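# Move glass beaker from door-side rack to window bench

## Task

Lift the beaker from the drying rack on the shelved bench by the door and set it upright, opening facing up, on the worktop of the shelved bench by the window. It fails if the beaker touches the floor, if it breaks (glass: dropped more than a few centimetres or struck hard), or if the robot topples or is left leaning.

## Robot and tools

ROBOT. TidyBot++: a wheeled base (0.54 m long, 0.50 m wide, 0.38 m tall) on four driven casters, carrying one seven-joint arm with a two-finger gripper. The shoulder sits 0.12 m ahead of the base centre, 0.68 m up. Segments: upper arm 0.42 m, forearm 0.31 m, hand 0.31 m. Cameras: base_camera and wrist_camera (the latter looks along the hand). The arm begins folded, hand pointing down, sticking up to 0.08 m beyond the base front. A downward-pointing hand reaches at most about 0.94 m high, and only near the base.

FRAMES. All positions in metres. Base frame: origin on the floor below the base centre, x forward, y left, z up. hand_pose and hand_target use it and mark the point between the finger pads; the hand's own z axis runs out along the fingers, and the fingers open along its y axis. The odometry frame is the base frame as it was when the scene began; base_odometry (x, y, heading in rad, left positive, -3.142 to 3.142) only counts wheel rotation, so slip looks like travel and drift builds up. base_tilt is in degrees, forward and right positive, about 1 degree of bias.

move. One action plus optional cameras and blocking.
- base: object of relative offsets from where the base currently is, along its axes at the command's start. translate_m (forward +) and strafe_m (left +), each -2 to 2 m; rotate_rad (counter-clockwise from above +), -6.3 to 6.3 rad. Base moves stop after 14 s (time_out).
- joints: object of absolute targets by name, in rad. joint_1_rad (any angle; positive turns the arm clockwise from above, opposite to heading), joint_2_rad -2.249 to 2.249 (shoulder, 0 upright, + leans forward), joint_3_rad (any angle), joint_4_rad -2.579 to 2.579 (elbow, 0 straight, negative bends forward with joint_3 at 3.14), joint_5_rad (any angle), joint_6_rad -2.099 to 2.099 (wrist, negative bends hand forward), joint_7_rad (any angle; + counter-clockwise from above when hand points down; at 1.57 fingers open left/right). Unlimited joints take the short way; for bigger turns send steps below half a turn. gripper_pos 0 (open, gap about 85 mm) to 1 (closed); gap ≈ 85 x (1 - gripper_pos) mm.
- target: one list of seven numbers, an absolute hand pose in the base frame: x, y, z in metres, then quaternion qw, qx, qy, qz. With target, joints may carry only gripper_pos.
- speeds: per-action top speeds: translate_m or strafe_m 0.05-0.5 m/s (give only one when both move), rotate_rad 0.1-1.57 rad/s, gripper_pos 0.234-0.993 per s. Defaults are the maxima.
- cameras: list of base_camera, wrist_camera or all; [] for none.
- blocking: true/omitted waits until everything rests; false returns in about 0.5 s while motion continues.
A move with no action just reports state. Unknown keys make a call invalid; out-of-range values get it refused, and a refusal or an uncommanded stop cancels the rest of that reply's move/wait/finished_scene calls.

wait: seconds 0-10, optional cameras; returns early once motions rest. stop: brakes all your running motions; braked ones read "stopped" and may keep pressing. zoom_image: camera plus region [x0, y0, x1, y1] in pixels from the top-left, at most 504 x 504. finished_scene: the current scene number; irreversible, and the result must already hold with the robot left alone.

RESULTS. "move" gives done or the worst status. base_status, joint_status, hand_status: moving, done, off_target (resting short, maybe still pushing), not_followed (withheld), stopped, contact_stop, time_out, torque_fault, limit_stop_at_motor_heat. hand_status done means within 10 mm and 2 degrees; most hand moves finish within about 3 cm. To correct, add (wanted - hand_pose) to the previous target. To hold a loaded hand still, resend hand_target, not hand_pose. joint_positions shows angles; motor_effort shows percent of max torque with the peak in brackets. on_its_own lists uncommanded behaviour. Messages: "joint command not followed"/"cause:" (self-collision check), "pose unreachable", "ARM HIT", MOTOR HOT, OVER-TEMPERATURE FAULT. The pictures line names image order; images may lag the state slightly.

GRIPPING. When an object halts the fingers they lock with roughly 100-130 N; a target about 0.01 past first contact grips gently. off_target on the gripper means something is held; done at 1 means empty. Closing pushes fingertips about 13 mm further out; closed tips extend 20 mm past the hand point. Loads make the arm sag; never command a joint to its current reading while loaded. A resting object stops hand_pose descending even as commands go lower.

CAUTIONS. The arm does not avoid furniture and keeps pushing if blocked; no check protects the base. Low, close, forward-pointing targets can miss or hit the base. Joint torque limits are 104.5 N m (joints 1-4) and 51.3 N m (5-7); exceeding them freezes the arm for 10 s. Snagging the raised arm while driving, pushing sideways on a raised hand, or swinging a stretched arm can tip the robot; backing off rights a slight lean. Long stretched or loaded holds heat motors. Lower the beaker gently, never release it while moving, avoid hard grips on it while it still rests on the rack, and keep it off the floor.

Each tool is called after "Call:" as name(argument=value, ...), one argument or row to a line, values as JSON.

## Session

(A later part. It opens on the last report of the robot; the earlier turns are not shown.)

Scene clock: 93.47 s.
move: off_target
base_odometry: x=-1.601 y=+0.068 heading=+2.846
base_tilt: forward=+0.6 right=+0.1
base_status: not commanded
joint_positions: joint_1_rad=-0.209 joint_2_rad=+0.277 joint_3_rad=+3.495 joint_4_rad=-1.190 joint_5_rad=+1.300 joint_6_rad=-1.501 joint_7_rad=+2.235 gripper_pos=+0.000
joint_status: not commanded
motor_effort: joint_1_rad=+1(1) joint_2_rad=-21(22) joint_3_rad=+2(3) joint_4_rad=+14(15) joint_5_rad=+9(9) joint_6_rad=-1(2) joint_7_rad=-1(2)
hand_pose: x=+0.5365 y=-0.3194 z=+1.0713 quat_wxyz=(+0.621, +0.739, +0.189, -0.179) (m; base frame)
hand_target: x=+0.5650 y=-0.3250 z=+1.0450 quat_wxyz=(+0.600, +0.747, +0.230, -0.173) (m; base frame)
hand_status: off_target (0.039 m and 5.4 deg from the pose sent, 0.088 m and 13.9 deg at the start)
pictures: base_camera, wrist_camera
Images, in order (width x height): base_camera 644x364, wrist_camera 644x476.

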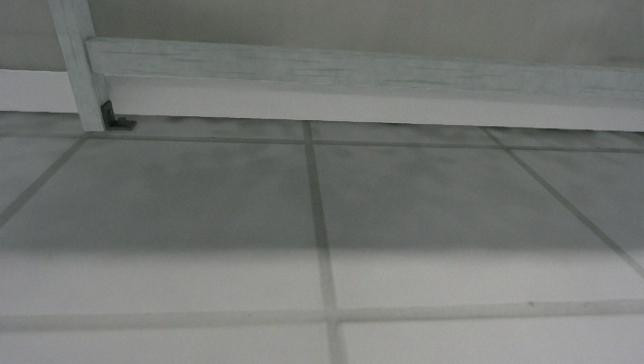

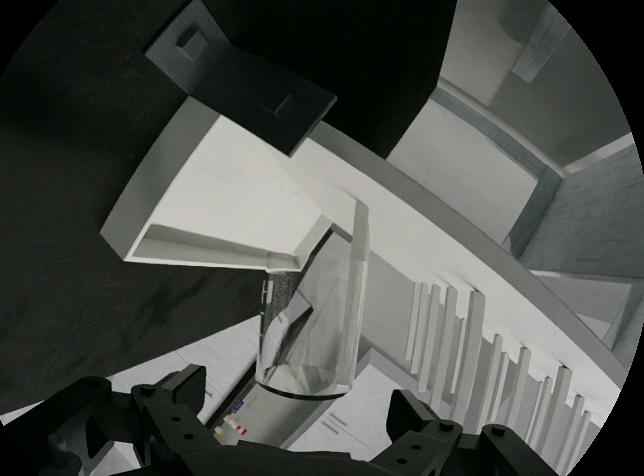

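Call:
move(
  target=[0.563, -0.37, 1.038, 0.600, 0.747, 0.2305, -0.173],
)

Scene clock: 95.77 s.
move: off_target
base_odometry: x=-1.601 y=+0.068 heading=+2.846
base_tilt: forward=+0.6 right=+0.1
base_status: not commanded
joint_positions: joint_1_rad=-0.114 joint_2_rad=+0.280 joint_3_rad=+3.525 joint_4_rad=-1.190 joint_5_rad=+1.276 joint_6_rad=-1.387 joint_7_rad=+2.243 gripper_pos=+0.000
joint_status: not commanded
motor_effort: joint_1_rad=+0(2) joint_2_rad=-21(22) joint_3_rad=+2(4) joint_4_rad=+15(15) joint_5_rad=+8(9) joint_6_rad=-1(1) joint_7_rad=-1(2)
hand_pose: x=+0.5311 y=-0.3684 z=+1.0711 quat_wxyz=(+0.622, +0.741, +0.182, -0.177) (m; base frame)
hand_target: x=+0.5630 y=-0.3700 z=+1.0380 quat_wxyz=(+0.600, +0.747, +0.230, -0.173) (m; base frame)
hand_status: off_target (0.046 m and 6.1 deg from the pose sent, 0.066 m and 5.4 deg at the start)
pictures: base_camera, wrist_camera
Images, in order (width x height): base_camera 644x364, wrist_camera 644x476.

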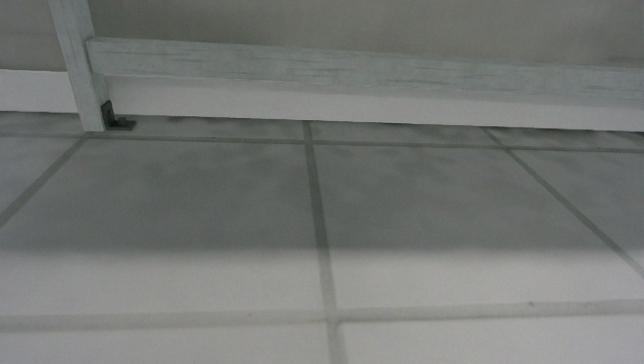

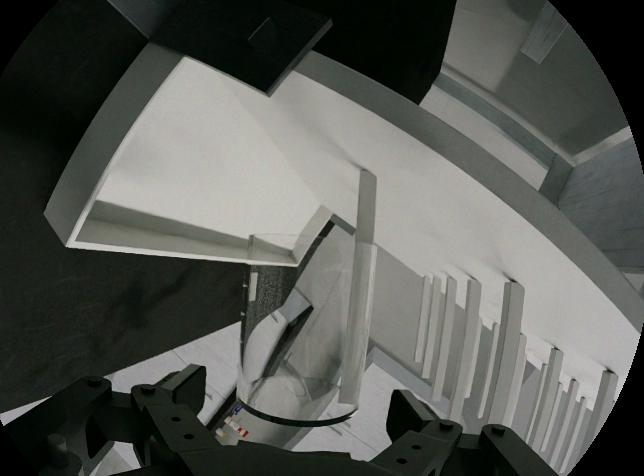

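Call:
move(
  target=[0.571, -0.402, 1.028, 0.600, 0.747, 0.2305, -0.173],
)

Call:
zoom_image(
  camera="wrist_camera",
  region=[150, 200, 450, 476],
)

Scene clock: 98.50 s.
move: off_target
base_odometry: x=-1.601 y=+0.068 heading=+2.846
base_tilt: forward=+0.6 right=+0.1
base_status: not commanded
joint_positions: joint_1_rad=-0.060 joint_2_rad=+0.320 joint_3_rad=+3.557 joint_4_rad=-1.186 joint_5_rad=+1.242 joint_6_rad=-1.300 joint_7_rad=+2.251 gripper_pos=+0.000
joint_status: not commanded
motor_effort: joint_1_rad=+0(2) joint_2_rad=-24(24) joint_3_rad=+2(4) joint_4_rad=+15(16) joint_5_rad=+8(9) joint_6_rad=+0(1) joint_7_rad=-1(2)
hand_pose: x=+0.5423 y=-0.3987 z=+1.0552 quat_wxyz=(+0.619, +0.740, +0.191, -0.182) (m; base frame)
hand_target: x=+0.5710 y=-0.4020 z=+1.0280 quat_wxyz=(+0.600, +0.747, +0.230, -0.173) (m; base frame)
hand_status: off_target (0.040 m and 5.2 deg from the pose sent, 0.068 m and 6.1 deg at the start)
pictures: base_camera, wrist_camera
Images, in order (width x height): base_camera 644x364, wrist_camera 644x476.

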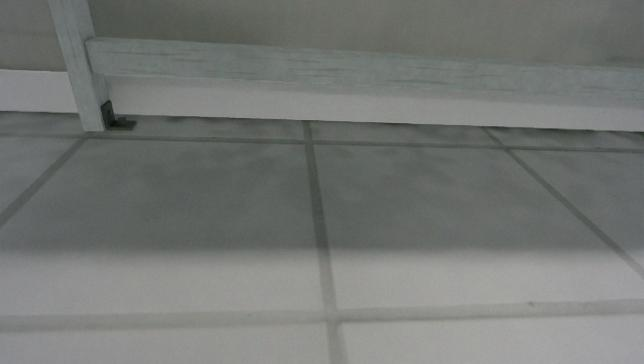

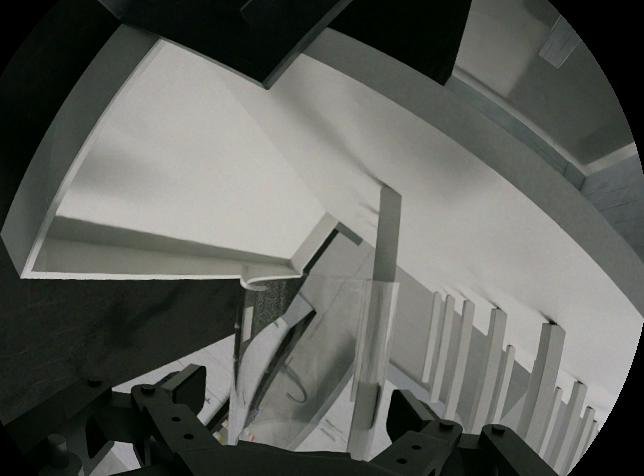

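Scaled by 1.680.

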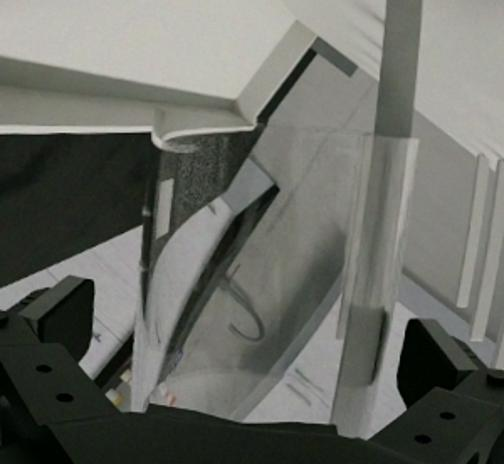

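Call:
move(
  target=[0.589, -0.404, 1.023, 0.607, 0.7563, 0.1977, -0.1467],
)

Call:
zoom_image(
  camera="wrist_camera",
  region=[150, 200, 450, 476],
)

Scene clock: 102.13 s.
move: off_target
base_odometry: x=-1.601 y=+0.068 heading=+2.846
base_tilt: forward=+0.6 right=+0.2
base_status: not commanded
joint_positions: joint_1_rad=-0.060 joint_2_rad=+0.368 joint_3_rad=+3.590 joint_4_rad=-1.137 joint_5_rad=+1.204 joint_6_rad=-1.291 joint_7_rad=+2.247 gripper_pos=+0.000
joint_status: not commanded
motor_effort: joint_1_rad=+0(1) joint_2_rad=-24(26) joint_3_rad=+3(4) joint_4_rad=+15(16) joint_5_rad=+9(9) joint_6_rad=+0(1) joint_7_rad=-1(2)
hand_pose: x=+0.5564 y=-0.4036 z=+1.0494 quat_wxyz=(+0.618, +0.744, +0.181, -0.180) (m; base frame)
hand_target: x=+0.5890 y=-0.4040 z=+1.0230 quat_wxyz=(+0.607, +0.756, +0.198, -0.147) (m; base frame)
hand_status: off_target (0.042 m and 4.6 deg from the pose sent, 0.057 m and 4.8 deg at the start)
pictures: base_camera, wrist_camera
Images, in order (width x height): base_camera 644x364, wrist_camera 644x476.

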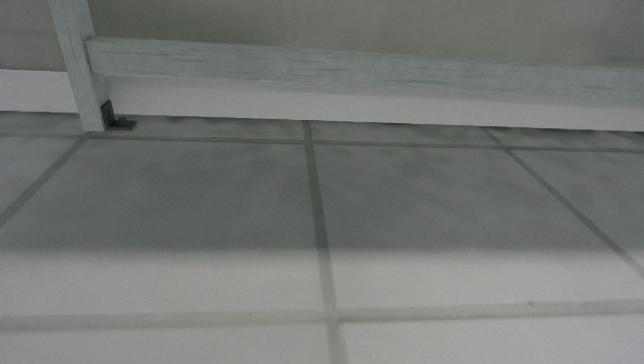

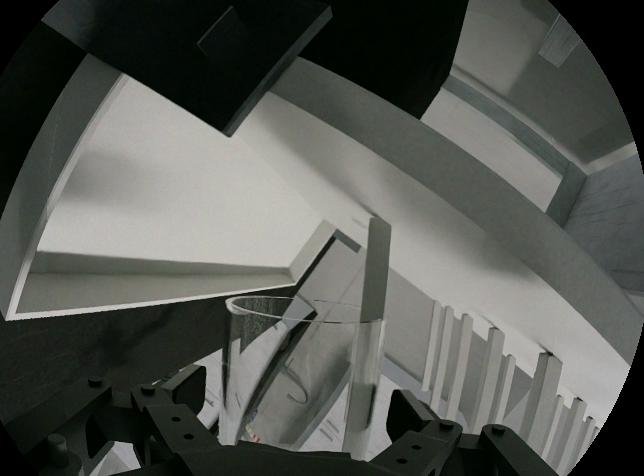

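Scaled by 1.680.

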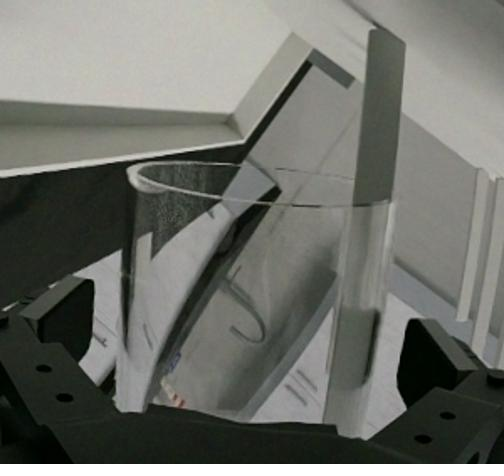

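Call:
move(
  joints={"joint_7_rad":2.08},
)

Call:
zoom_image(
  camera="wrist_camera",
  region=[150, 200, 450, 476],
)

Scene clock: 105.87 s.
move: done
base_odometry: x=-1.601 y=+0.068 heading=+2.846
base_tilt: forward=+0.6 right=+0.2
base_status: not commanded
joint_positions: joint_1_rad=-0.060 joint_2_rad=+0.368 joint_3_rad=+3.590 joint_4_rad=-1.137 joint_5_rad=+1.204 joint_6_rad=-1.291 joint_7_rad=+2.105 gripper_pos=+0.000
joint_status: all done
motor_effort: joint_1_rad=+1(1) joint_2_rad=-24(25) joint_3_rad=+3(4) joint_4_rad=+15(15) joint_5_rad=+8(9) joint_6_rad=+0(1) joint_7_rad=+0(2)
hand_pose: x=+0.5564 y=-0.4036 z=+1.0493 quat_wxyz=(+0.629, +0.755, +0.128, -0.135) (m; base frame)
hand_target: x=+0.5890 y=-0.4040 z=+1.0230 quat_wxyz=(+0.616, +0.769, +0.138, -0.099) (m; base frame)
hand_status: not commanded
pictures: base_camera, wrist_camera
Images, in order (width x height): base_camera 644x364, wrist_camera 644x476.

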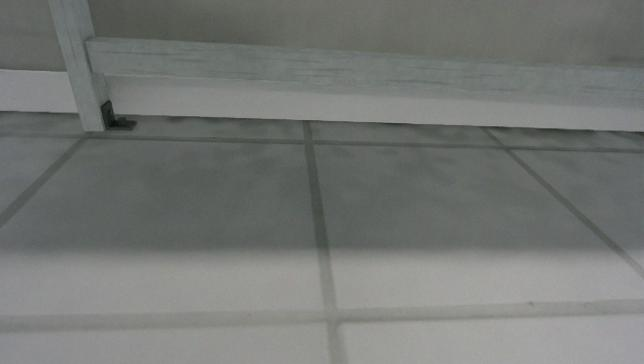

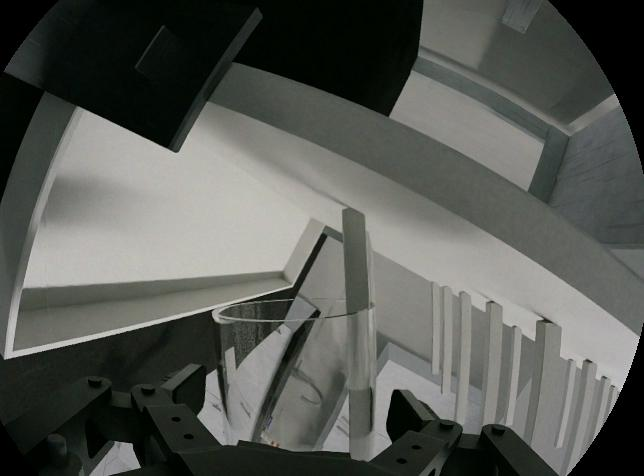

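Scaled by 1.680.

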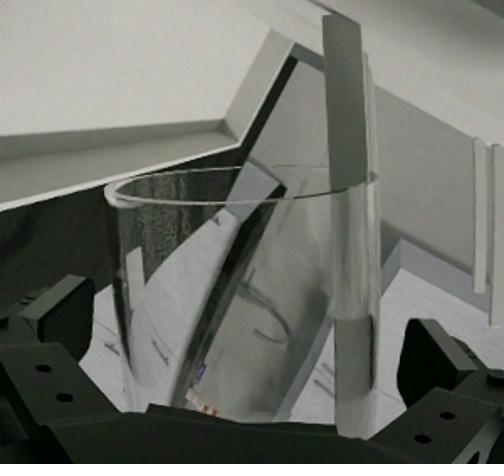

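Call:
move(
  joints={"gripper_pos":0.17},
  speeds={"gripper_pos":0.234},
)

Call:
zoom_image(
  camera="wrist_camera",
  region=[150, 200, 450, 476],
)

Scene clock: 107.87 s.
move: done
base_odometry: x=-1.601 y=+0.068 heading=+2.846
base_tilt: forward=+0.6 right=+0.1
base_status: not commanded
joint_positions: joint_1_rad=-0.060 joint_2_rad=+0.368 joint_3_rad=+3.590 joint_4_rad=-1.135 joint_5_rad=+1.203 joint_6_rad=-1.290 joint_7_rad=+2.105 gripper_pos=+0.162
joint_status: all done
motor_effort: joint_1_rad=+1(1) joint_2_rad=-23(25) joint_3_rad=+4(4) joint_4_rad=+15(15) joint_5_rad=+7(9) joint_6_rad=+1(1) joint_7_rad=-1(2)
hand_pose: x=+0.5568 y=-0.4036 z=+1.0498 quat_wxyz=(+0.629, +0.755, +0.128, -0.134) (m; base frame)
hand_target: x=+0.5890 y=-0.4040 z=+1.0230 quat_wxyz=(+0.616, +0.769, +0.138, -0.099) (m; base frame)
hand_status: not commanded
pictures: base_camera, wrist_camera
Images, in order (width x height): base_camera 644x364, wrist_camera 644x476.

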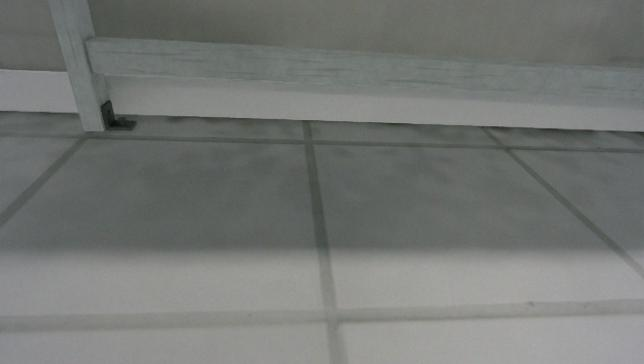

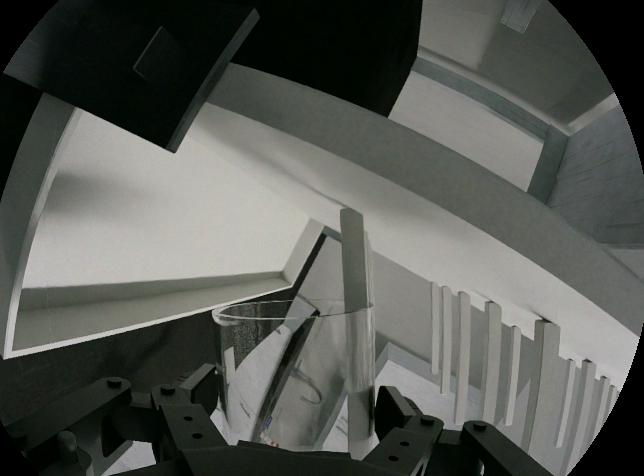

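Scaled by 1.680.

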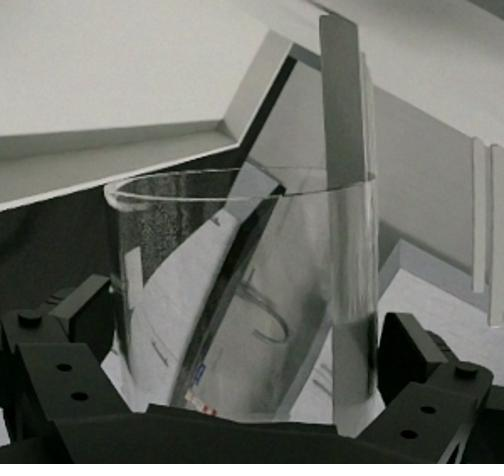

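Call:
move(
  joints={"gripper_pos":0.2},
  speeds={"gripper_pos":0.234},
  cameras=[],
)

Call:
move(
  joints={"gripper_pos":0.225},
  speeds={"gripper_pos":0.234},
  cameras=[],
)

Call:
move(
  joints={"gripper_pos":0.25},
  speeds={"gripper_pos":0.234},
)

Call:
zoom_image(
  camera="wrist_camera",
  region=[150, 200, 450, 476],
)

Scene clock: 109.37 s.
move: done
base_odometry: x=-1.601 y=+0.068 heading=+2.846
base_tilt: forward=+0.6 right=+0.1
base_status: not commanded
joint_positions: joint_1_rad=-0.060 joint_2_rad=+0.368 joint_3_rad=+3.590 joint_4_rad=-1.135 joint_5_rad=+1.203 joint_6_rad=-1.290 joint_7_rad=+2.105 gripper_pos=+0.184
joint_status: all done
motor_effort: joint_1_rad=+1(1) joint_2_rad=-23(24) joint_3_rad=+3(4) joint_4_rad=+14(15) joint_5_rad=+7(8) joint_6_rad=-1(1) joint_7_rad=-2(2)
hand_pose: x=+0.5569 y=-0.4036 z=+1.0499 quat_wxyz=(+0.629, +0.755, +0.128, -0.134) (m; base frame)
hand_target: x=+0.5890 y=-0.4040 z=+1.0230 quat_wxyz=(+0.616, +0.769, +0.138, -0.099) (m; base frame)
hand_status: not commanded
pictures: none
No camera images: "cameras" was empty.

Scene clock: 109.80 s.
move: off_target
base_odometry: x=-1.601 y=+0.068 heading=+2.846
base_tilt: forward=+0.6 right=+0.2
base_status: not commanded
joint_positions: joint_1_rad=-0.060 joint_2_rad=+0.368 joint_3_rad=+3.590 joint_4_rad=-1.135 joint_5_rad=+1.203 joint_6_rad=-1.290 joint_7_rad=+2.105 gripper_pos=+0.184
joint_status: gripper_pos off_target (ended at +0.184, target +0.225)
motor_effort: joint_1_rad=+1(1) joint_2_rad=-23(24) joint_3_rad=+3(4) joint_4_rad=+14(15) joint_5_rad=+7(8) joint_6_rad=+0(1) joint_7_rad=-1(2)
hand_pose: x=+0.5569 y=-0.4036 z=+1.0499 quat_wxyz=(+0.629, +0.755, +0.128, -0.134) (m; base frame)
hand_target: x=+0.5890 y=-0.4040 z=+1.0230 quat_wxyz=(+0.616, +0.769, +0.138, -0.099) (m; base frame)
hand_status: not commanded
pictures: none
No camera images: "cameras" was empty.

Scene clock: 110.23 s.
move: off_target
base_odometry: x=-1.601 y=+0.068 heading=+2.846
base_tilt: forward=+0.6 right=+0.2
base_status: not commanded
joint_positions: joint_1_rad=-0.060 joint_2_rad=+0.368 joint_3_rad=+3.590 joint_4_rad=-1.135 joint_5_rad=+1.203 joint_6_rad=-1.290 joint_7_rad=+2.105 gripper_pos=+0.184
joint_status: gripper_pos off_target (ended at +0.184, target +0.250)
motor_effort: joint_1_rad=+1(1) joint_2_rad=-24(24) joint_3_rad=+4(4) joint_4_rad=+14(14) joint_5_rad=+7(8) joint_6_rad=-1(1) joint_7_rad=-1(1)
hand_pose: x=+0.5569 y=-0.4036 z=+1.0499 quat_wxyz=(+0.629, +0.755, +0.128, -0.134) (m; base frame)
hand_target: x=+0.5890 y=-0.4040 z=+1.0230 quat_wxyz=(+0.616, +0.769, +0.138, -0.099) (m; base frame)
hand_status: not commanded
pictures: base_camera, wrist_camera
Images, in order (width x height): base_camera 644x364, wrist_camera 644x476.

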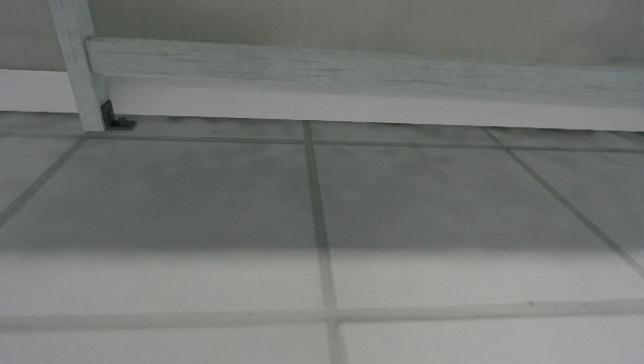

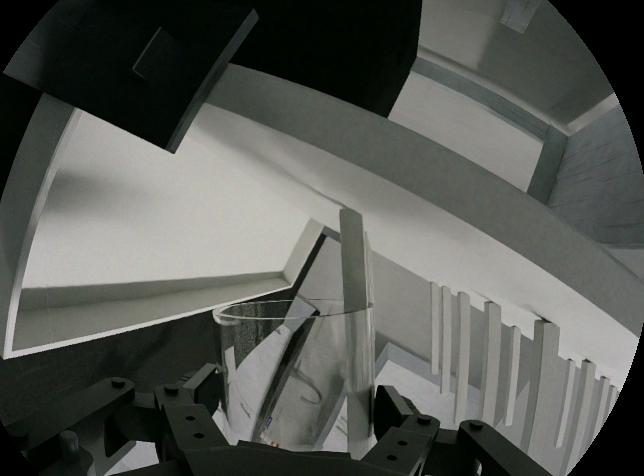

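Scaled by 1.680.

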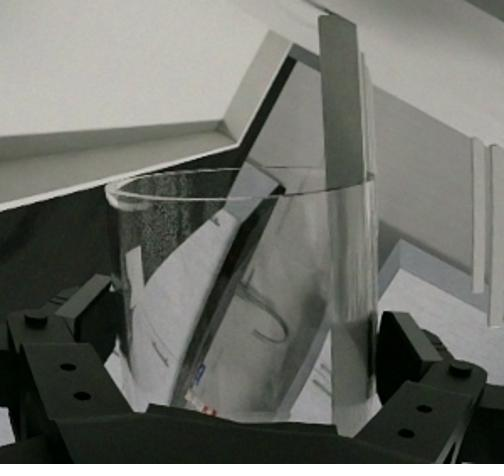

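Call:
move(
  target=[0.590, -0.404, 1.031, 0.616, 0.769, 0.138, -0.099],
  cameras=[],
)

Call:
move(
  target=[0.535, -0.404, 1.055, 0.616, 0.769, 0.138, -0.099],
)

Scene clock: 112.97 s.
move: off_target
base_odometry: x=-1.601 y=+0.068 heading=+2.846
base_tilt: forward=+0.6 right=+0.2
base_status: not commanded
joint_positions: joint_1_rad=-0.060 joint_2_rad=+0.375 joint_3_rad=+3.605 joint_4_rad=-1.108 joint_5_rad=+1.173 joint_6_rad=-1.290 joint_7_rad=+2.105 gripper_pos=+0.184
joint_status: not commanded
motor_effort: joint_1_rad=+1(1) joint_2_rad=-24(26) joint_3_rad=+3(4) joint_4_rad=+16(16) joint_5_rad=+9(9) joint_6_rad=+0(1) joint_7_rad=-2(2)
hand_pose: x=+0.5582 y=-0.4046 z=+1.0514 quat_wxyz=(+0.626, +0.761, +0.118, -0.124) (m; base frame)
hand_target: x=+0.5900 y=-0.4040 z=+1.0310 quat_wxyz=(+0.616, +0.769, +0.138, -0.099) (m; base frame)
hand_status: off_target (0.038 m and 3.9 deg from the pose sent, 0.038 m and 4.8 deg at the start)
pictures: none
No camera images: "cameras" was empty.

Scene clock: 114.03 s.
move: off_target
base_odometry: x=-1.601 y=+0.068 heading=+2.846
base_tilt: forward=+0.6 right=+0.2
base_status: not commanded
joint_positions: joint_1_rad=-0.058 joint_2_rad=+0.296 joint_3_rad=+3.560 joint_4_rad=-1.156 joint_5_rad=+1.174 joint_6_rad=-1.270 joint_7_rad=+2.105 gripper_pos=+0.184
joint_status: not commanded
motor_effort: joint_1_rad=+2(3) joint_2_rad=-23(26) joint_3_rad=+4(5) joint_4_rad=+12(16) joint_5_rad=+5(9) joint_6_rad=-5(6) joint_7_rad=-2(3)
hand_pose: x=+0.5467 y=-0.3962 z=+1.0595 quat_wxyz=(+0.619, +0.769, +0.128, -0.091) (m; base frame)
hand_target: x=+0.5350 y=-0.4040 z=+1.0550 quat_wxyz=(+0.616, +0.769, +0.138, -0.099) (m; base frame)
hand_status: off_target (0.015 m and 1.5 deg from the pose sent, 0.023 m and 3.9 deg at the start)
pictures: base_camera, wrist_camera
Images, in order (width x height): base_camera 644x364, wrist_camera 644x476.

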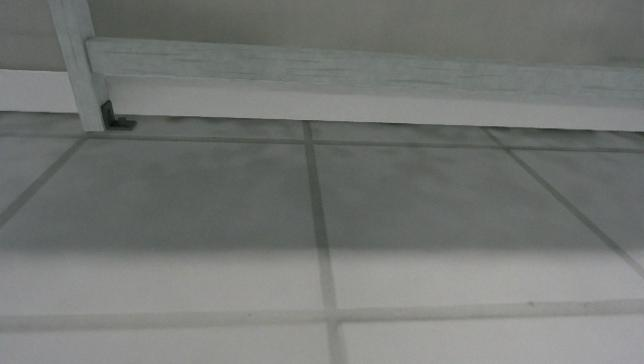

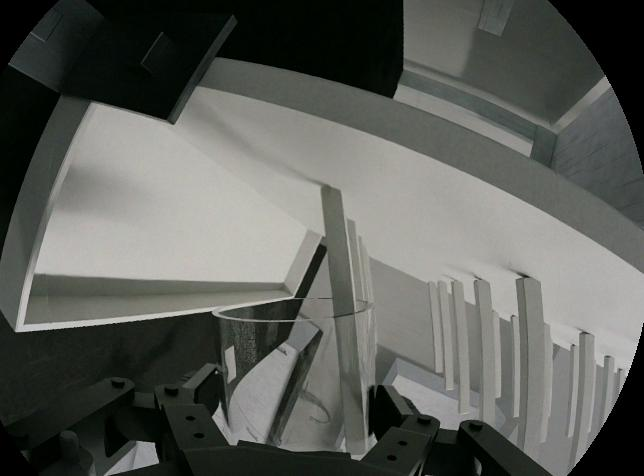

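Call:
move(
  target=[0.49, -0.410, 1.078, 0.616, 0.769, 0.138, -0.11],
)

Scene clock: 116.20 s.
move: off_target
base_odometry: x=-1.601 y=+0.068 heading=+2.846
base_tilt: forward=+0.5 right=+0.2
base_status: not commanded
joint_positions: joint_1_rad=-0.003 joint_2_rad=+0.202 joint_3_rad=+3.497 joint_4_rad=-1.196 joint_5_rad=+1.183 joint_6_rad=-1.264 joint_7_rad=+2.126 gripper_pos=+0.184
joint_status: not commanded
motor_effort: joint_1_rad=+2(4) joint_2_rad=-20(26) joint_3_rad=+2(5) joint_4_rad=+13(13) joint_5_rad=+6(7) joint_6_rad=-4(10) joint_7_rad=-1(3)
hand_pose: x=+0.5114 y=-0.4025 z=+1.0769 quat_wxyz=(+0.614, +0.777, +0.123, -0.073) (m; base frame)
hand_target: x=+0.4900 y=-0.4100 z=+1.0780 quat_wxyz=(+0.615, +0.768, +0.138, -0.110) (m; base frame)
hand_status: off_target (0.023 m and 4.6 deg from the pose sent, 0.061 m and 2.4 deg at the start)
pictures: base_camera, wrist_camera
Images, in order (width x height): base_camera 644x364, wrist_camera 644x476.

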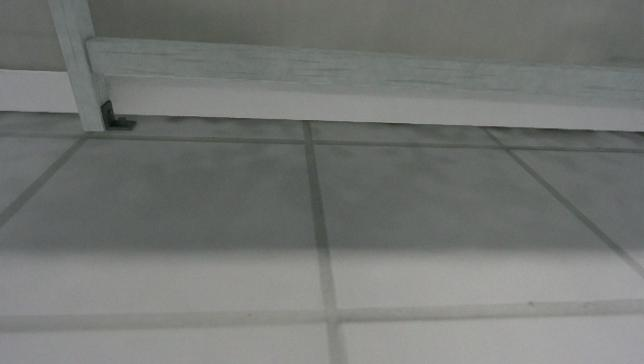

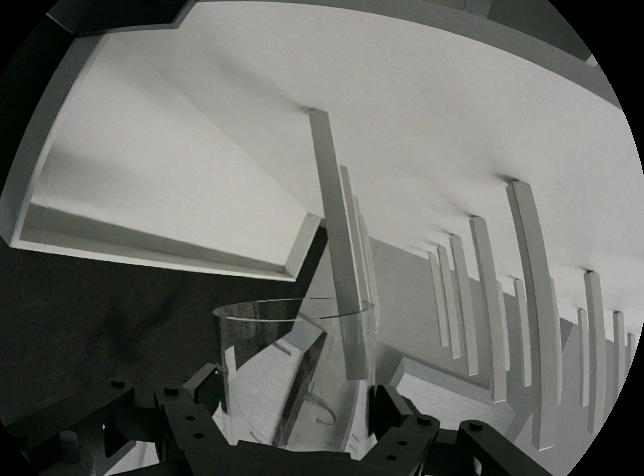

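Call:
move(
  target=[0.44, -0.405, 1.108, 0.615, 0.768, 0.145, -0.115],
)

Scene clock: 118.40 s.
move: off_target
base_odometry: x=-1.601 y=+0.068 heading=+2.846
base_tilt: forward=+0.6 right=+0.2
base_status: not commanded
joint_positions: joint_1_rad=+0.079 joint_2_rad=+0.086 joint_3_rad=+3.408 joint_4_rad=-1.239 joint_5_rad=+1.187 joint_6_rad=-1.281 joint_7_rad=+2.201 gripper_pos=+0.184
joint_status: not commanded
motor_effort: joint_1_rad=+0(2) joint_2_rad=-17(23) joint_3_rad=+0(3) joint_4_rad=+16(17) joint_5_rad=+9(9) joint_6_rad=+1(6) joint_7_rad=-1(2)
hand_pose: x=+0.4591 y=-0.4043 z=+1.0976 quat_wxyz=(+0.605, +0.783, +0.127, -0.071) (m; base frame)
hand_target: x=+0.4400 y=-0.4050 z=+1.1080 quat_wxyz=(+0.614, +0.767, +0.145, -0.115) (m; base frame)
hand_status: off_target (0.022 m and 5.8 deg from the pose sent, 0.078 m and 5.5 deg at the start)
pictures: base_camera, wrist_camera
Images, in order (width x height): base_camera 644x364, wrist_camera 644x476.

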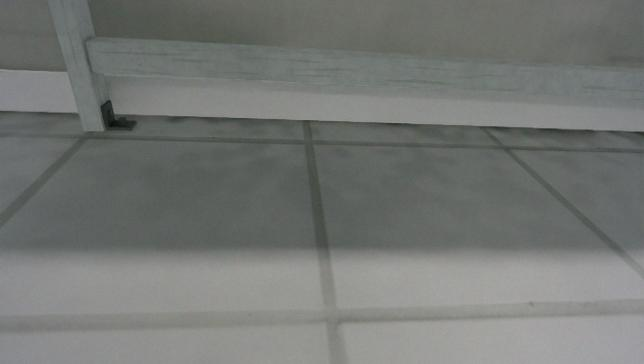

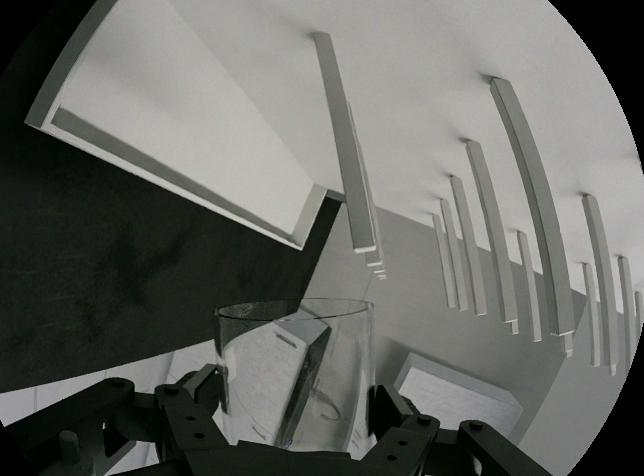

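Call:
move(
  base={"translate_m":-0.35},
  speeds={"translate_m":0.2},
  cameras=[],
)

Call:
move(
  joints={"joint_1_rad":0,"joint_2_rad":-0.3,"joint_3_rad":3.14,"joint_4_rad":-1.7,"joint_5_rad":0,"joint_6_rad":-0.17,"joint_7_rad":1.57},
)

Scene clock: 124.97 s.
move: done
base_odometry: x=-1.266 y=-0.034 heading=+2.846
base_tilt: forward=+0.6 right=+0.2
base_status: done
joint_positions: joint_1_rad=+0.081 joint_2_rad=+0.081 joint_3_rad=+3.406 joint_4_rad=-1.241 joint_5_rad=+1.187 joint_6_rad=-1.281 joint_7_rad=+2.202 gripper_pos=+0.184
joint_status: not commanded
motor_effort: joint_1_rad=+1(2) joint_2_rad=-17(22) joint_3_rad=+1(2) joint_4_rad=+16(17) joint_5_rad=+9(9) joint_6_rad=+3(3) joint_7_rad=-1(2)
hand_pose: x=+0.4566 y=-0.4042 z=+1.0990 quat_wxyz=(+0.605, +0.783, +0.126, -0.070) (m; base frame)
hand_target: x=+0.4400 y=-0.4050 z=+1.1080 quat_wxyz=(+0.614, +0.767, +0.145, -0.115) (m; base frame)
hand_status: not commanded
pictures: none
No camera images: "cameras" was empty.

Scene clock: 127.13 s.
move: done
base_odometry: x=-1.266 y=-0.034 heading=+2.846
base_tilt: forward=+0.5 right=+0.1
base_status: not commanded
joint_positions: joint_1_rad=+0.006 joint_2_rad=-0.279 joint_3_rad=+3.155 joint_4_rad=-1.675 joint_5_rad=+0.074 joint_6_rad=-0.270 joint_7_rad=+1.630 gripper_pos=+0.184
joint_status: all done
motor_effort: joint_1_rad=+0(2) joint_2_rad=-11(18) joint_3_rad=+1(2) joint_4_rad=+20(21) joint_5_rad=+1(9) joint_6_rad=+7(9) joint_7_rad=-1(2)
hand_pose: x=+0.6223 y=-0.0162 z=+1.1118 quat_wxyz=(+0.057, +0.739, +0.033, +0.671) (m; base frame)
hand_target: x=+0.6157 y=+0.0023 z=+1.1374 quat_wxyz=(-0.001, +0.707, +0.000, +0.707) (m; base frame)
hand_status: not commanded
pictures: base_camera, wrist_camera
Images, in order (width x height): base_camera 644x364, wrist_camera 644x476.

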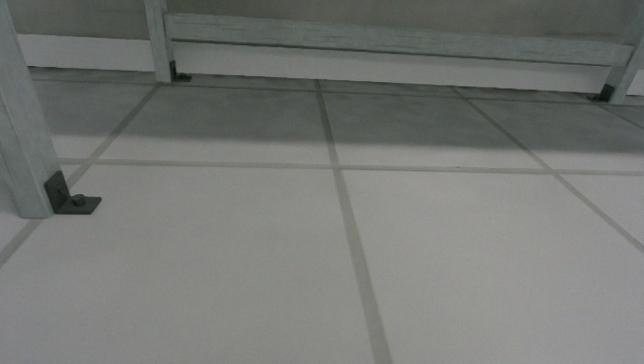

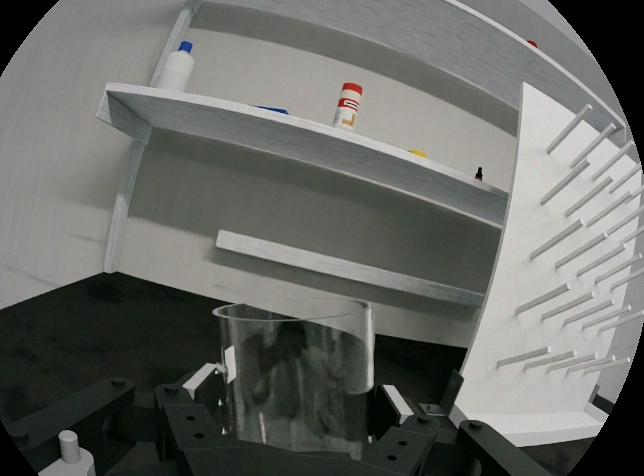

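Call:
move(
  base={"translate_m":-0.3},
  cameras=[],
)

Call:
move(
  base={"rotate_rad":-3.13},
  speeds={"rotate_rad":0.8},
  cameras=[],
)

Call:
move(
  base={"translate_m":1.3, "strafe_m":0.4},
)

Scene clock: 130.03 s.
move: done
base_odometry: x=-0.979 y=-0.121 heading=+2.846
base_tilt: forward=+0.6 right=+0.2
base_status: done
joint_positions: joint_1_rad=+0.006 joint_2_rad=-0.292 joint_3_rad=+3.155 joint_4_rad=-1.677 joint_5_rad=+0.071 joint_6_rad=-0.264 joint_7_rad=+1.629 gripper_pos=+0.184
joint_status: not commanded
motor_effort: joint_1_rad=+0(1) joint_2_rad=-10(14) joint_3_rad=+0(1) joint_4_rad=+20(20) joint_5_rad=+1(1) joint_6_rad=+8(10) joint_7_rad=-1(2)
hand_pose: x=+0.6170 y=-0.0157 z=+1.1191 quat_wxyz=(+0.055, +0.733, +0.032, +0.677) (m; base frame)
hand_target: x=+0.6157 y=+0.0023 z=+1.1374 quat_wxyz=(-0.001, +0.707, +0.000, +0.707) (m; base frame)
hand_status: not commanded
pictures: none
No camera images: "cameras" was empty.

Scene clock: 134.73 s.
move: done
base_odometry: x=-0.979 y=-0.121 heading=-0.284
base_tilt: forward=+0.5 right=+0.2
base_status: done
joint_positions: joint_1_rad=+0.004 joint_2_rad=-0.292 joint_3_rad=+3.151 joint_4_rad=-1.677 joint_5_rad=+0.069 joint_6_rad=-0.263 joint_7_rad=+1.629 gripper_pos=+0.184
joint_status: not commanded
motor_effort: joint_1_rad=+0(2) joint_2_rad=-10(11) joint_3_rad=+0(2) joint_4_rad=+20(20) joint_5_rad=+0(1) joint_6_rad=+8(9) joint_7_rad=-1(2)
hand_pose: x=+0.6170 y=-0.0118 z=+1.1193 quat_wxyz=(+0.052, +0.733, +0.034, +0.678) (m; base frame)
hand_target: x=+0.6157 y=+0.0023 z=+1.1374 quat_wxyz=(-0.001, +0.707, +0.000, +0.707) (m; base frame)
hand_status: not commanded
pictures: none
No camera images: "cameras" was empty.

Scene clock: 138.80 s.
move: done
base_odometry: x=+0.381 y=-0.101 heading=-0.284
base_tilt: forward=+0.6 right=+0.2
base_status: done
joint_positions: joint_1_rad=+0.004 joint_2_rad=-0.294 joint_3_rad=+3.151 joint_4_rad=-1.677 joint_5_rad=+0.069 joint_6_rad=-0.261 joint_7_rad=+1.628 gripper_pos=+0.184
joint_status: not commanded
motor_effort: joint_1_rad=+1(1) joint_2_rad=-11(13) joint_3_rad=+0(1) joint_4_rad=+20(21) joint_5_rad=+1(1) joint_6_rad=+9(10) joint_7_rad=-1(2)
hand_pose: x=+0.6165 y=-0.0117 z=+1.1201 quat_wxyz=(+0.052, +0.732, +0.034, +0.679) (m; base frame)
hand_target: x=+0.6157 y=+0.0023 z=+1.1374 quat_wxyz=(-0.001, +0.707, +0.000, +0.707) (m; base frame)
hand_status: not commanded
pictures: base_camera, wrist_camera
Images, in order (width x height): base_camera 644x364, wrist_camera 644x476.

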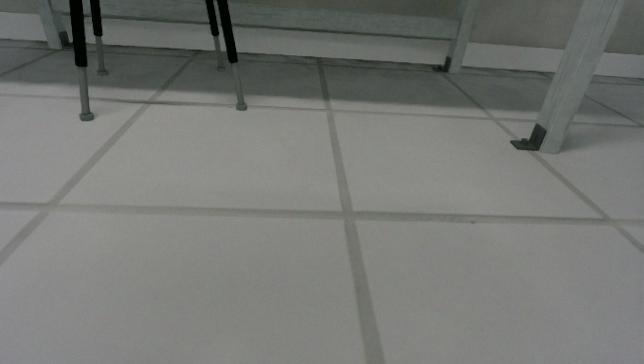

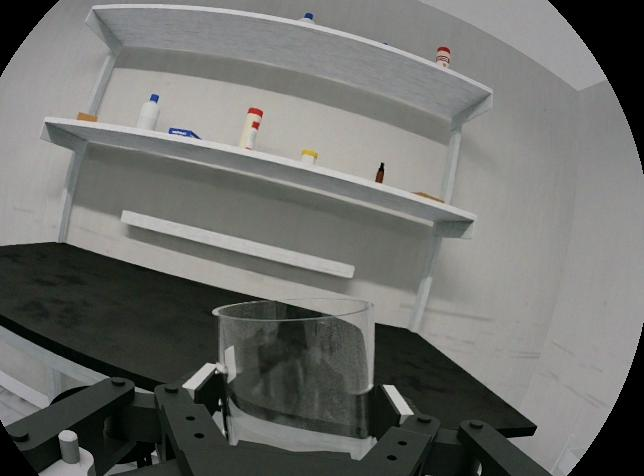

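Call:
move(
  base={"translate_m":0.46},
  joints={"joint_1_rad":-0.02,"joint_2_rad":-0.022,"joint_3_rad":3.14,"joint_4_rad":-1.853,"joint_5_rad":-0.07,"joint_6_rad":0.31,"joint_7_rad":1.51},
)

Call:
zoom_image(
  camera="wrist_camera",
  region=[150, 200, 450, 476],
)

Scene clock: 143.97 s.
move: done
base_odometry: x=+0.823 y=-0.230 heading=-0.284
base_tilt: forward=+0.6 right=+0.1
base_status: done
joint_positions: joint_1_rad=-0.007 joint_2_rad=-0.030 joint_3_rad=+3.151 joint_4_rad=-1.836 joint_5_rad=+0.002 joint_6_rad=+0.212 joint_7_rad=+1.569 gripper_pos=+0.184
joint_status: all done
motor_effort: joint_1_rad=+1(2) joint_2_rad=-18(23) joint_3_rad=-1(1) joint_4_rad=+19(22) joint_5_rad=+0(2) joint_6_rad=+9(10) joint_7_rad=-1(2)
hand_pose: x=+0.7233 y=-0.0002 z=+1.0219 quat_wxyz=(+0.001, +0.715, -0.001, +0.699) (m; base frame)
hand_target: x=+0.7243 y=+0.0078 z=+1.0369 quat_wxyz=(-0.047, +0.688, -0.044, +0.723) (m; base frame)
hand_status: not commanded
pictures: base_camera, wrist_camera
Images, in order (width x height): base_camera 644x364, wrist_camera 644x476.

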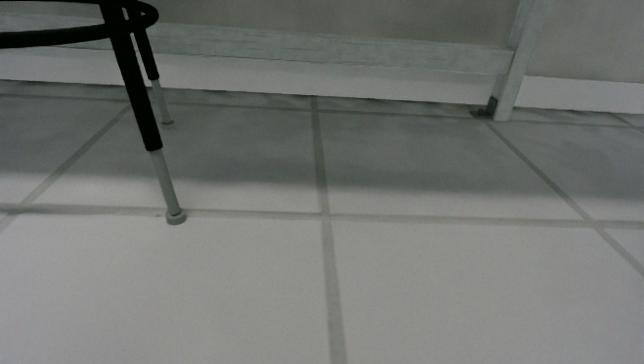

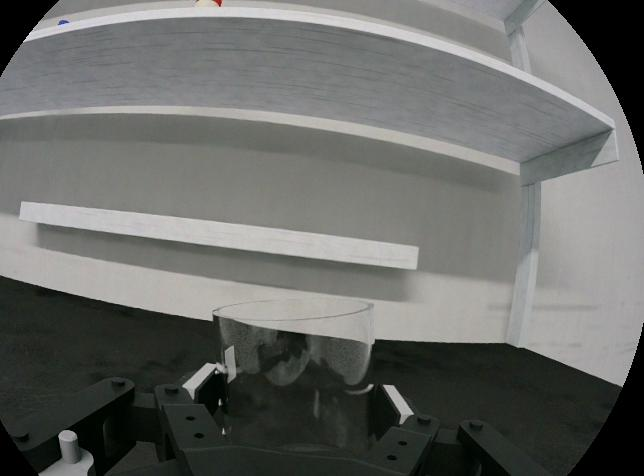

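Scaled by 1.680.

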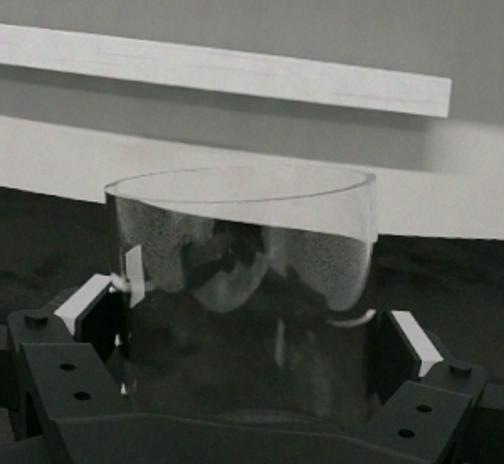

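Call:
move(
  joints={"joint_1_rad":-0.02,"joint_2_rad":0.01,"joint_3_rad":3.14,"joint_4_rad":-1.94,"joint_5_rad":-0.07,"joint_6_rad":0.42,"joint_7_rad":1.51},
)

Call:
move(
  joints={"joint_1_rad":-0.02,"joint_2_rad":0.026,"joint_3_rad":3.14,"joint_4_rad":-1.985,"joint_5_rad":-0.07,"joint_6_rad":0.48,"joint_7_rad":1.51},
)

Call:
zoom_image(
  camera="wrist_camera",
  region=[150, 200, 450, 476],
)

Scene clock: 146.63 s.
move: done
base_odometry: x=+0.823 y=-0.230 heading=-0.284
base_tilt: forward=+0.6 right=+0.1
base_status: not commanded
joint_positions: joint_1_rad=-0.007 joint_2_rad=-0.014 joint_3_rad=+3.151 joint_4_rad=-1.920 joint_5_rad=+0.001 joint_6_rad=+0.323 joint_7_rad=+1.569 gripper_pos=+0.184
joint_status: all done
motor_effort: joint_1_rad=+1(1) joint_2_rad=-19(20) joint_3_rad=+0(1) joint_4_rad=+19(20) joint_5_rad=+0(1) joint_6_rad=+8(10) joint_7_rad=-1(2)
hand_pose: x=+0.7212 y=-0.0001 z=+0.9956 quat_wxyz=(+0.001, +0.711, -0.001, +0.703) (m; base frame)
hand_target: x=+0.7262 y=+0.0056 z=+0.9986 quat_wxyz=(-0.043, +0.691, -0.046, +0.720) (m; base frame)
hand_status: not commanded
pictures: base_camera, wrist_camera
Images, in order (width x height): base_camera 644x364, wrist_camera 644x476.

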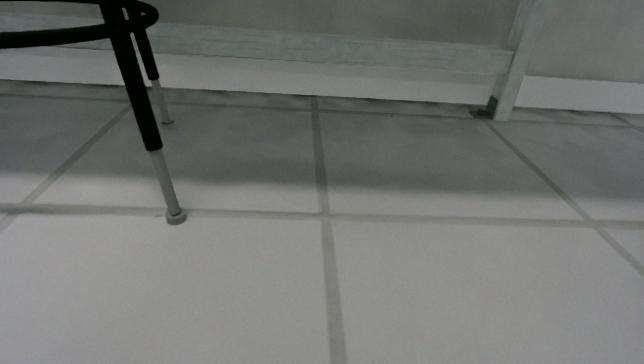

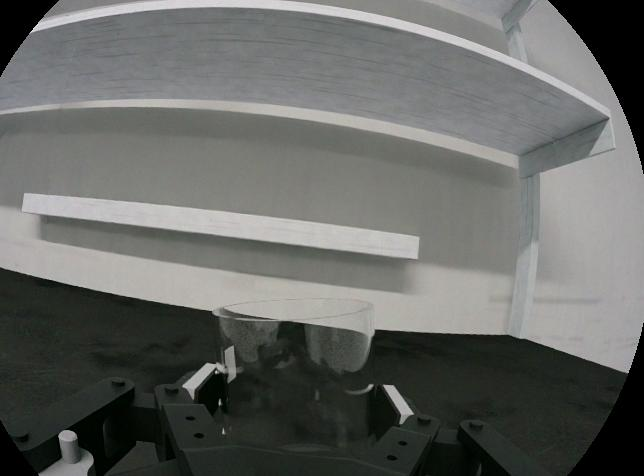

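Scene clock: 147.37 s.
move: done
base_odometry: x=+0.823 y=-0.230 heading=-0.284
base_tilt: forward=+0.6 right=+0.1
base_status: not commanded
joint_positions: joint_1_rad=-0.007 joint_2_rad=-0.003 joint_3_rad=+3.151 joint_4_rad=-1.965 joint_5_rad=+0.001 joint_6_rad=+0.386 joint_7_rad=+1.568 gripper_pos=+0.184
joint_status: all done
motor_effort: joint_1_rad=+0(1) joint_2_rad=-18(20) joint_3_rad=+0(1) joint_4_rad=+18(20) joint_5_rad=+0(1) joint_6_rad=+8(9) joint_7_rad=-1(2)
hand_pose: x=+0.7197 y=-0.0001 z=+0.9813 quat_wxyz=(+0.000, +0.709, -0.001, +0.705) (m; base frame)
hand_target: x=+0.7253 y=+0.0044 z=+0.9806 quat_wxyz=(-0.041, +0.692, -0.047, +0.720) (m; base frame)
hand_status: not commanded
pictures: base_camera, wrist_camera
Images, in order (width x height): base_camera 644x364, wrist_camera 644x476.

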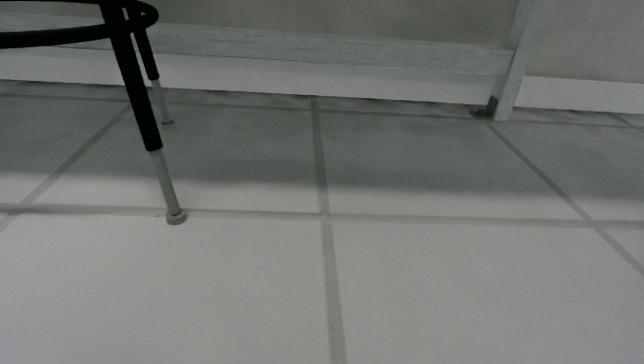

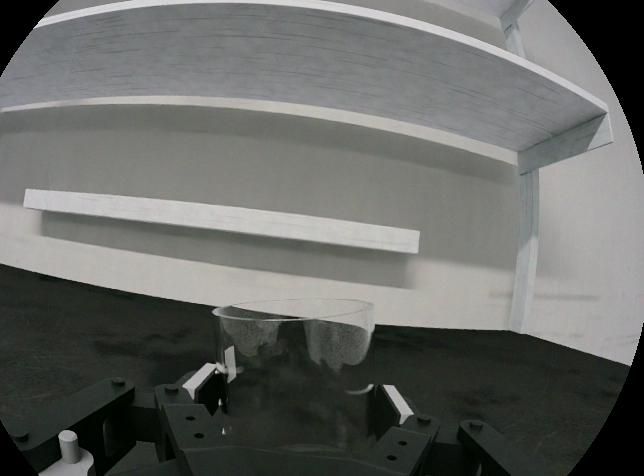

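Scaled by 1.680.

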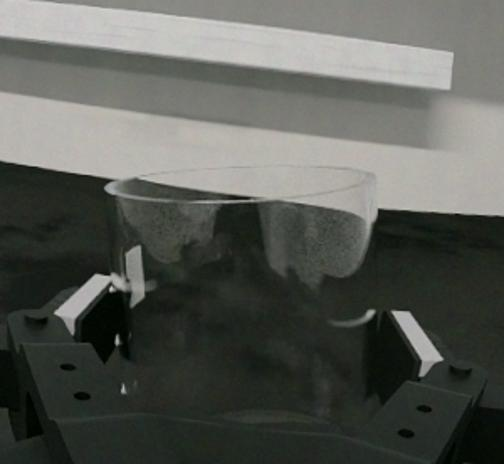

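Call:
move(
  joints={"joint_2_rad":0.036,"joint_4_rad":-2.012,"joint_6_rad":0.517},
  cameras=[],
)

Call:
move(
  joints={"joint_2_rad":0.044,"joint_4_rad":-2.034,"joint_6_rad":0.547},
  cameras=[],
)

Call:
move(
  joints={"joint_2_rad":0.052,"joint_4_rad":-2.056,"joint_6_rad":0.577},
  cameras=[],
)

Call:
move(
  joints={"joint_2_rad":0.060,"joint_4_rad":-2.078,"joint_6_rad":0.607},
)

Call:
zoom_image(
  camera="wrist_camera",
  region=[150, 200, 450, 476],
)

Scene clock: 149.60 s.
move: done
base_odometry: x=+0.823 y=-0.230 heading=-0.284
base_tilt: forward=+0.6 right=+0.1
base_status: not commanded
joint_positions: joint_1_rad=-0.007 joint_2_rad=+0.000 joint_3_rad=+3.151 joint_4_rad=-1.985 joint_5_rad=+0.001 joint_6_rad=+0.431 joint_7_rad=+1.568 gripper_pos=+0.184
joint_status: all done
motor_effort: joint_1_rad=+0(1) joint_2_rad=-18(20) joint_3_rad=+0(1) joint_4_rad=+18(19) joint_5_rad=+0(1) joint_6_rad=+8(9) joint_7_rad=-1(1)
hand_pose: x=+0.7182 y=-0.0002 z=+0.9809 quat_wxyz=(+0.000, +0.701, -0.002, +0.713) (m; base frame)
hand_target: x=+0.7243 y=+0.0036 z=+0.9700 quat_wxyz=(-0.040, +0.692, -0.047, +0.720) (m; base frame)
hand_status: not commanded
pictures: none
No camera images: "cameras" was empty.

Scene clock: 150.20 s.
move: done
base_odometry: x=+0.823 y=-0.230 heading=-0.284
base_tilt: forward=+0.6 right=+0.1
base_status: not commanded
joint_positions: joint_1_rad=-0.007 joint_2_rad=+0.004 joint_3_rad=+3.151 joint_4_rad=-2.002 joint_5_rad=+0.000 joint_6_rad=+0.469 joint_7_rad=+1.568 gripper_pos=+0.184
joint_status: all done
motor_effort: joint_1_rad=+0(1) joint_2_rad=-17(18) joint_3_rad=+0(1) joint_4_rad=+17(17) joint_5_rad=+1(1) joint_6_rad=+7(8) joint_7_rad=-1(2)
hand_pose: x=+0.7168 y=-0.0002 z=+0.9806 quat_wxyz=(+0.000, +0.695, -0.002, +0.719) (m; base frame)
hand_target: x=+0.7232 y=+0.0030 z=+0.9615 quat_wxyz=(-0.039, +0.692, -0.047, +0.720) (m; base frame)
hand_status: not commanded
pictures: none
No camera images: "cameras" was empty.

Scene clock: 150.80 s.
move: done
base_odometry: x=+0.823 y=-0.230 heading=-0.284
base_tilt: forward=+0.6 right=+0.1
base_status: not commanded
joint_positions: joint_1_rad=-0.007 joint_2_rad=+0.007 joint_3_rad=+3.151 joint_4_rad=-2.019 joint_5_rad=+0.000 joint_6_rad=+0.507 joint_7_rad=+1.567 gripper_pos=+0.184
joint_status: all done
motor_effort: joint_1_rad=+1(1) joint_2_rad=-16(18) joint_3_rad=-1(1) joint_4_rad=+16(17) joint_5_rad=+1(1) joint_6_rad=+6(8) joint_7_rad=-1(1)
hand_pose: x=+0.7153 y=-0.0002 z=+0.9804 quat_wxyz=(+0.000, +0.689, -0.002, +0.725) (m; base frame)
hand_target: x=+0.7219 y=+0.0025 z=+0.9532 quat_wxyz=(-0.038, +0.692, -0.048, +0.720) (m; base frame)
hand_status: not commanded
pictures: none
No camera images: "cameras" was empty.

Scene clock: 151.40 s.
move: done
base_odometry: x=+0.823 y=-0.230 heading=-0.284
base_tilt: forward=+0.6 right=+0.1
base_status: not commanded
joint_positions: joint_1_rad=-0.007 joint_2_rad=+0.011 joint_3_rad=+3.151 joint_4_rad=-2.036 joint_5_rad=-0.001 joint_6_rad=+0.545 joint_7_rad=+1.567 gripper_pos=+0.184
joint_status: all done
motor_effort: joint_1_rad=+0(1) joint_2_rad=-15(16) joint_3_rad=+0(1) joint_4_rad=+15(16) joint_5_rad=+1(1) joint_6_rad=+5(6) joint_7_rad=-1(2)
hand_pose: x=+0.7135 y=-0.0003 z=+0.9802 quat_wxyz=(-0.001, +0.682, -0.003, +0.731) (m; base frame)
hand_target: x=+0.7203 y=+0.0019 z=+0.9449 quat_wxyz=(-0.037, +0.692, -0.048, +0.720) (m; base frame)
hand_status: not commanded
pictures: base_camera, wrist_camera
Images, in order (width x height): base_camera 644x364, wrist_camera 644x476.

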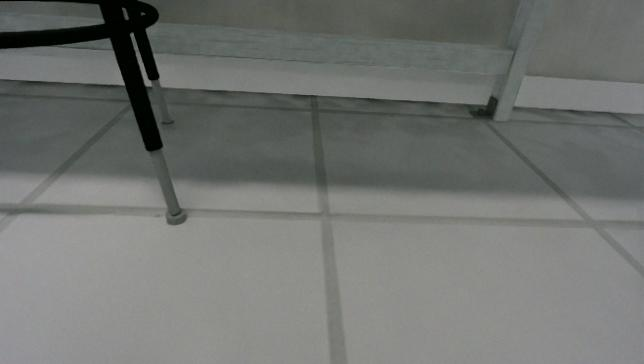

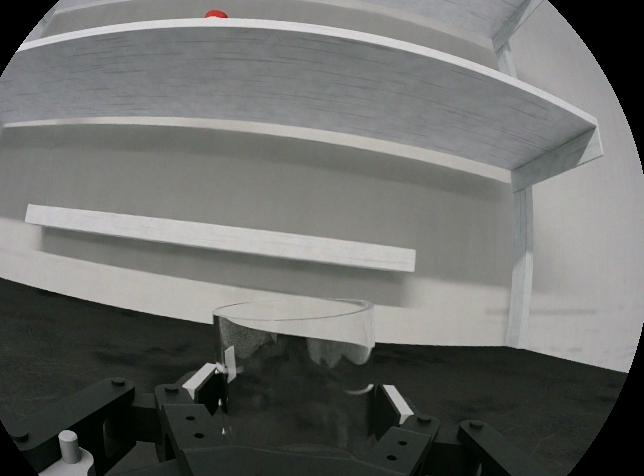

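Scaled by 1.680.

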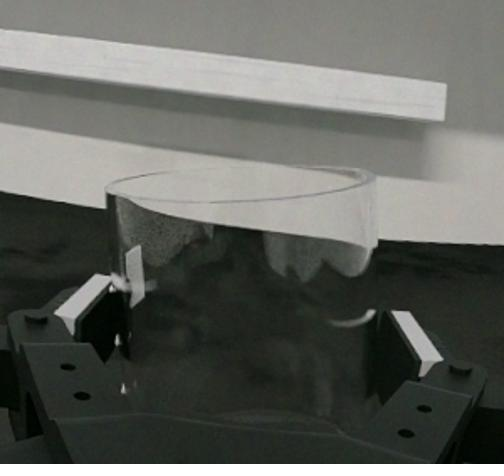

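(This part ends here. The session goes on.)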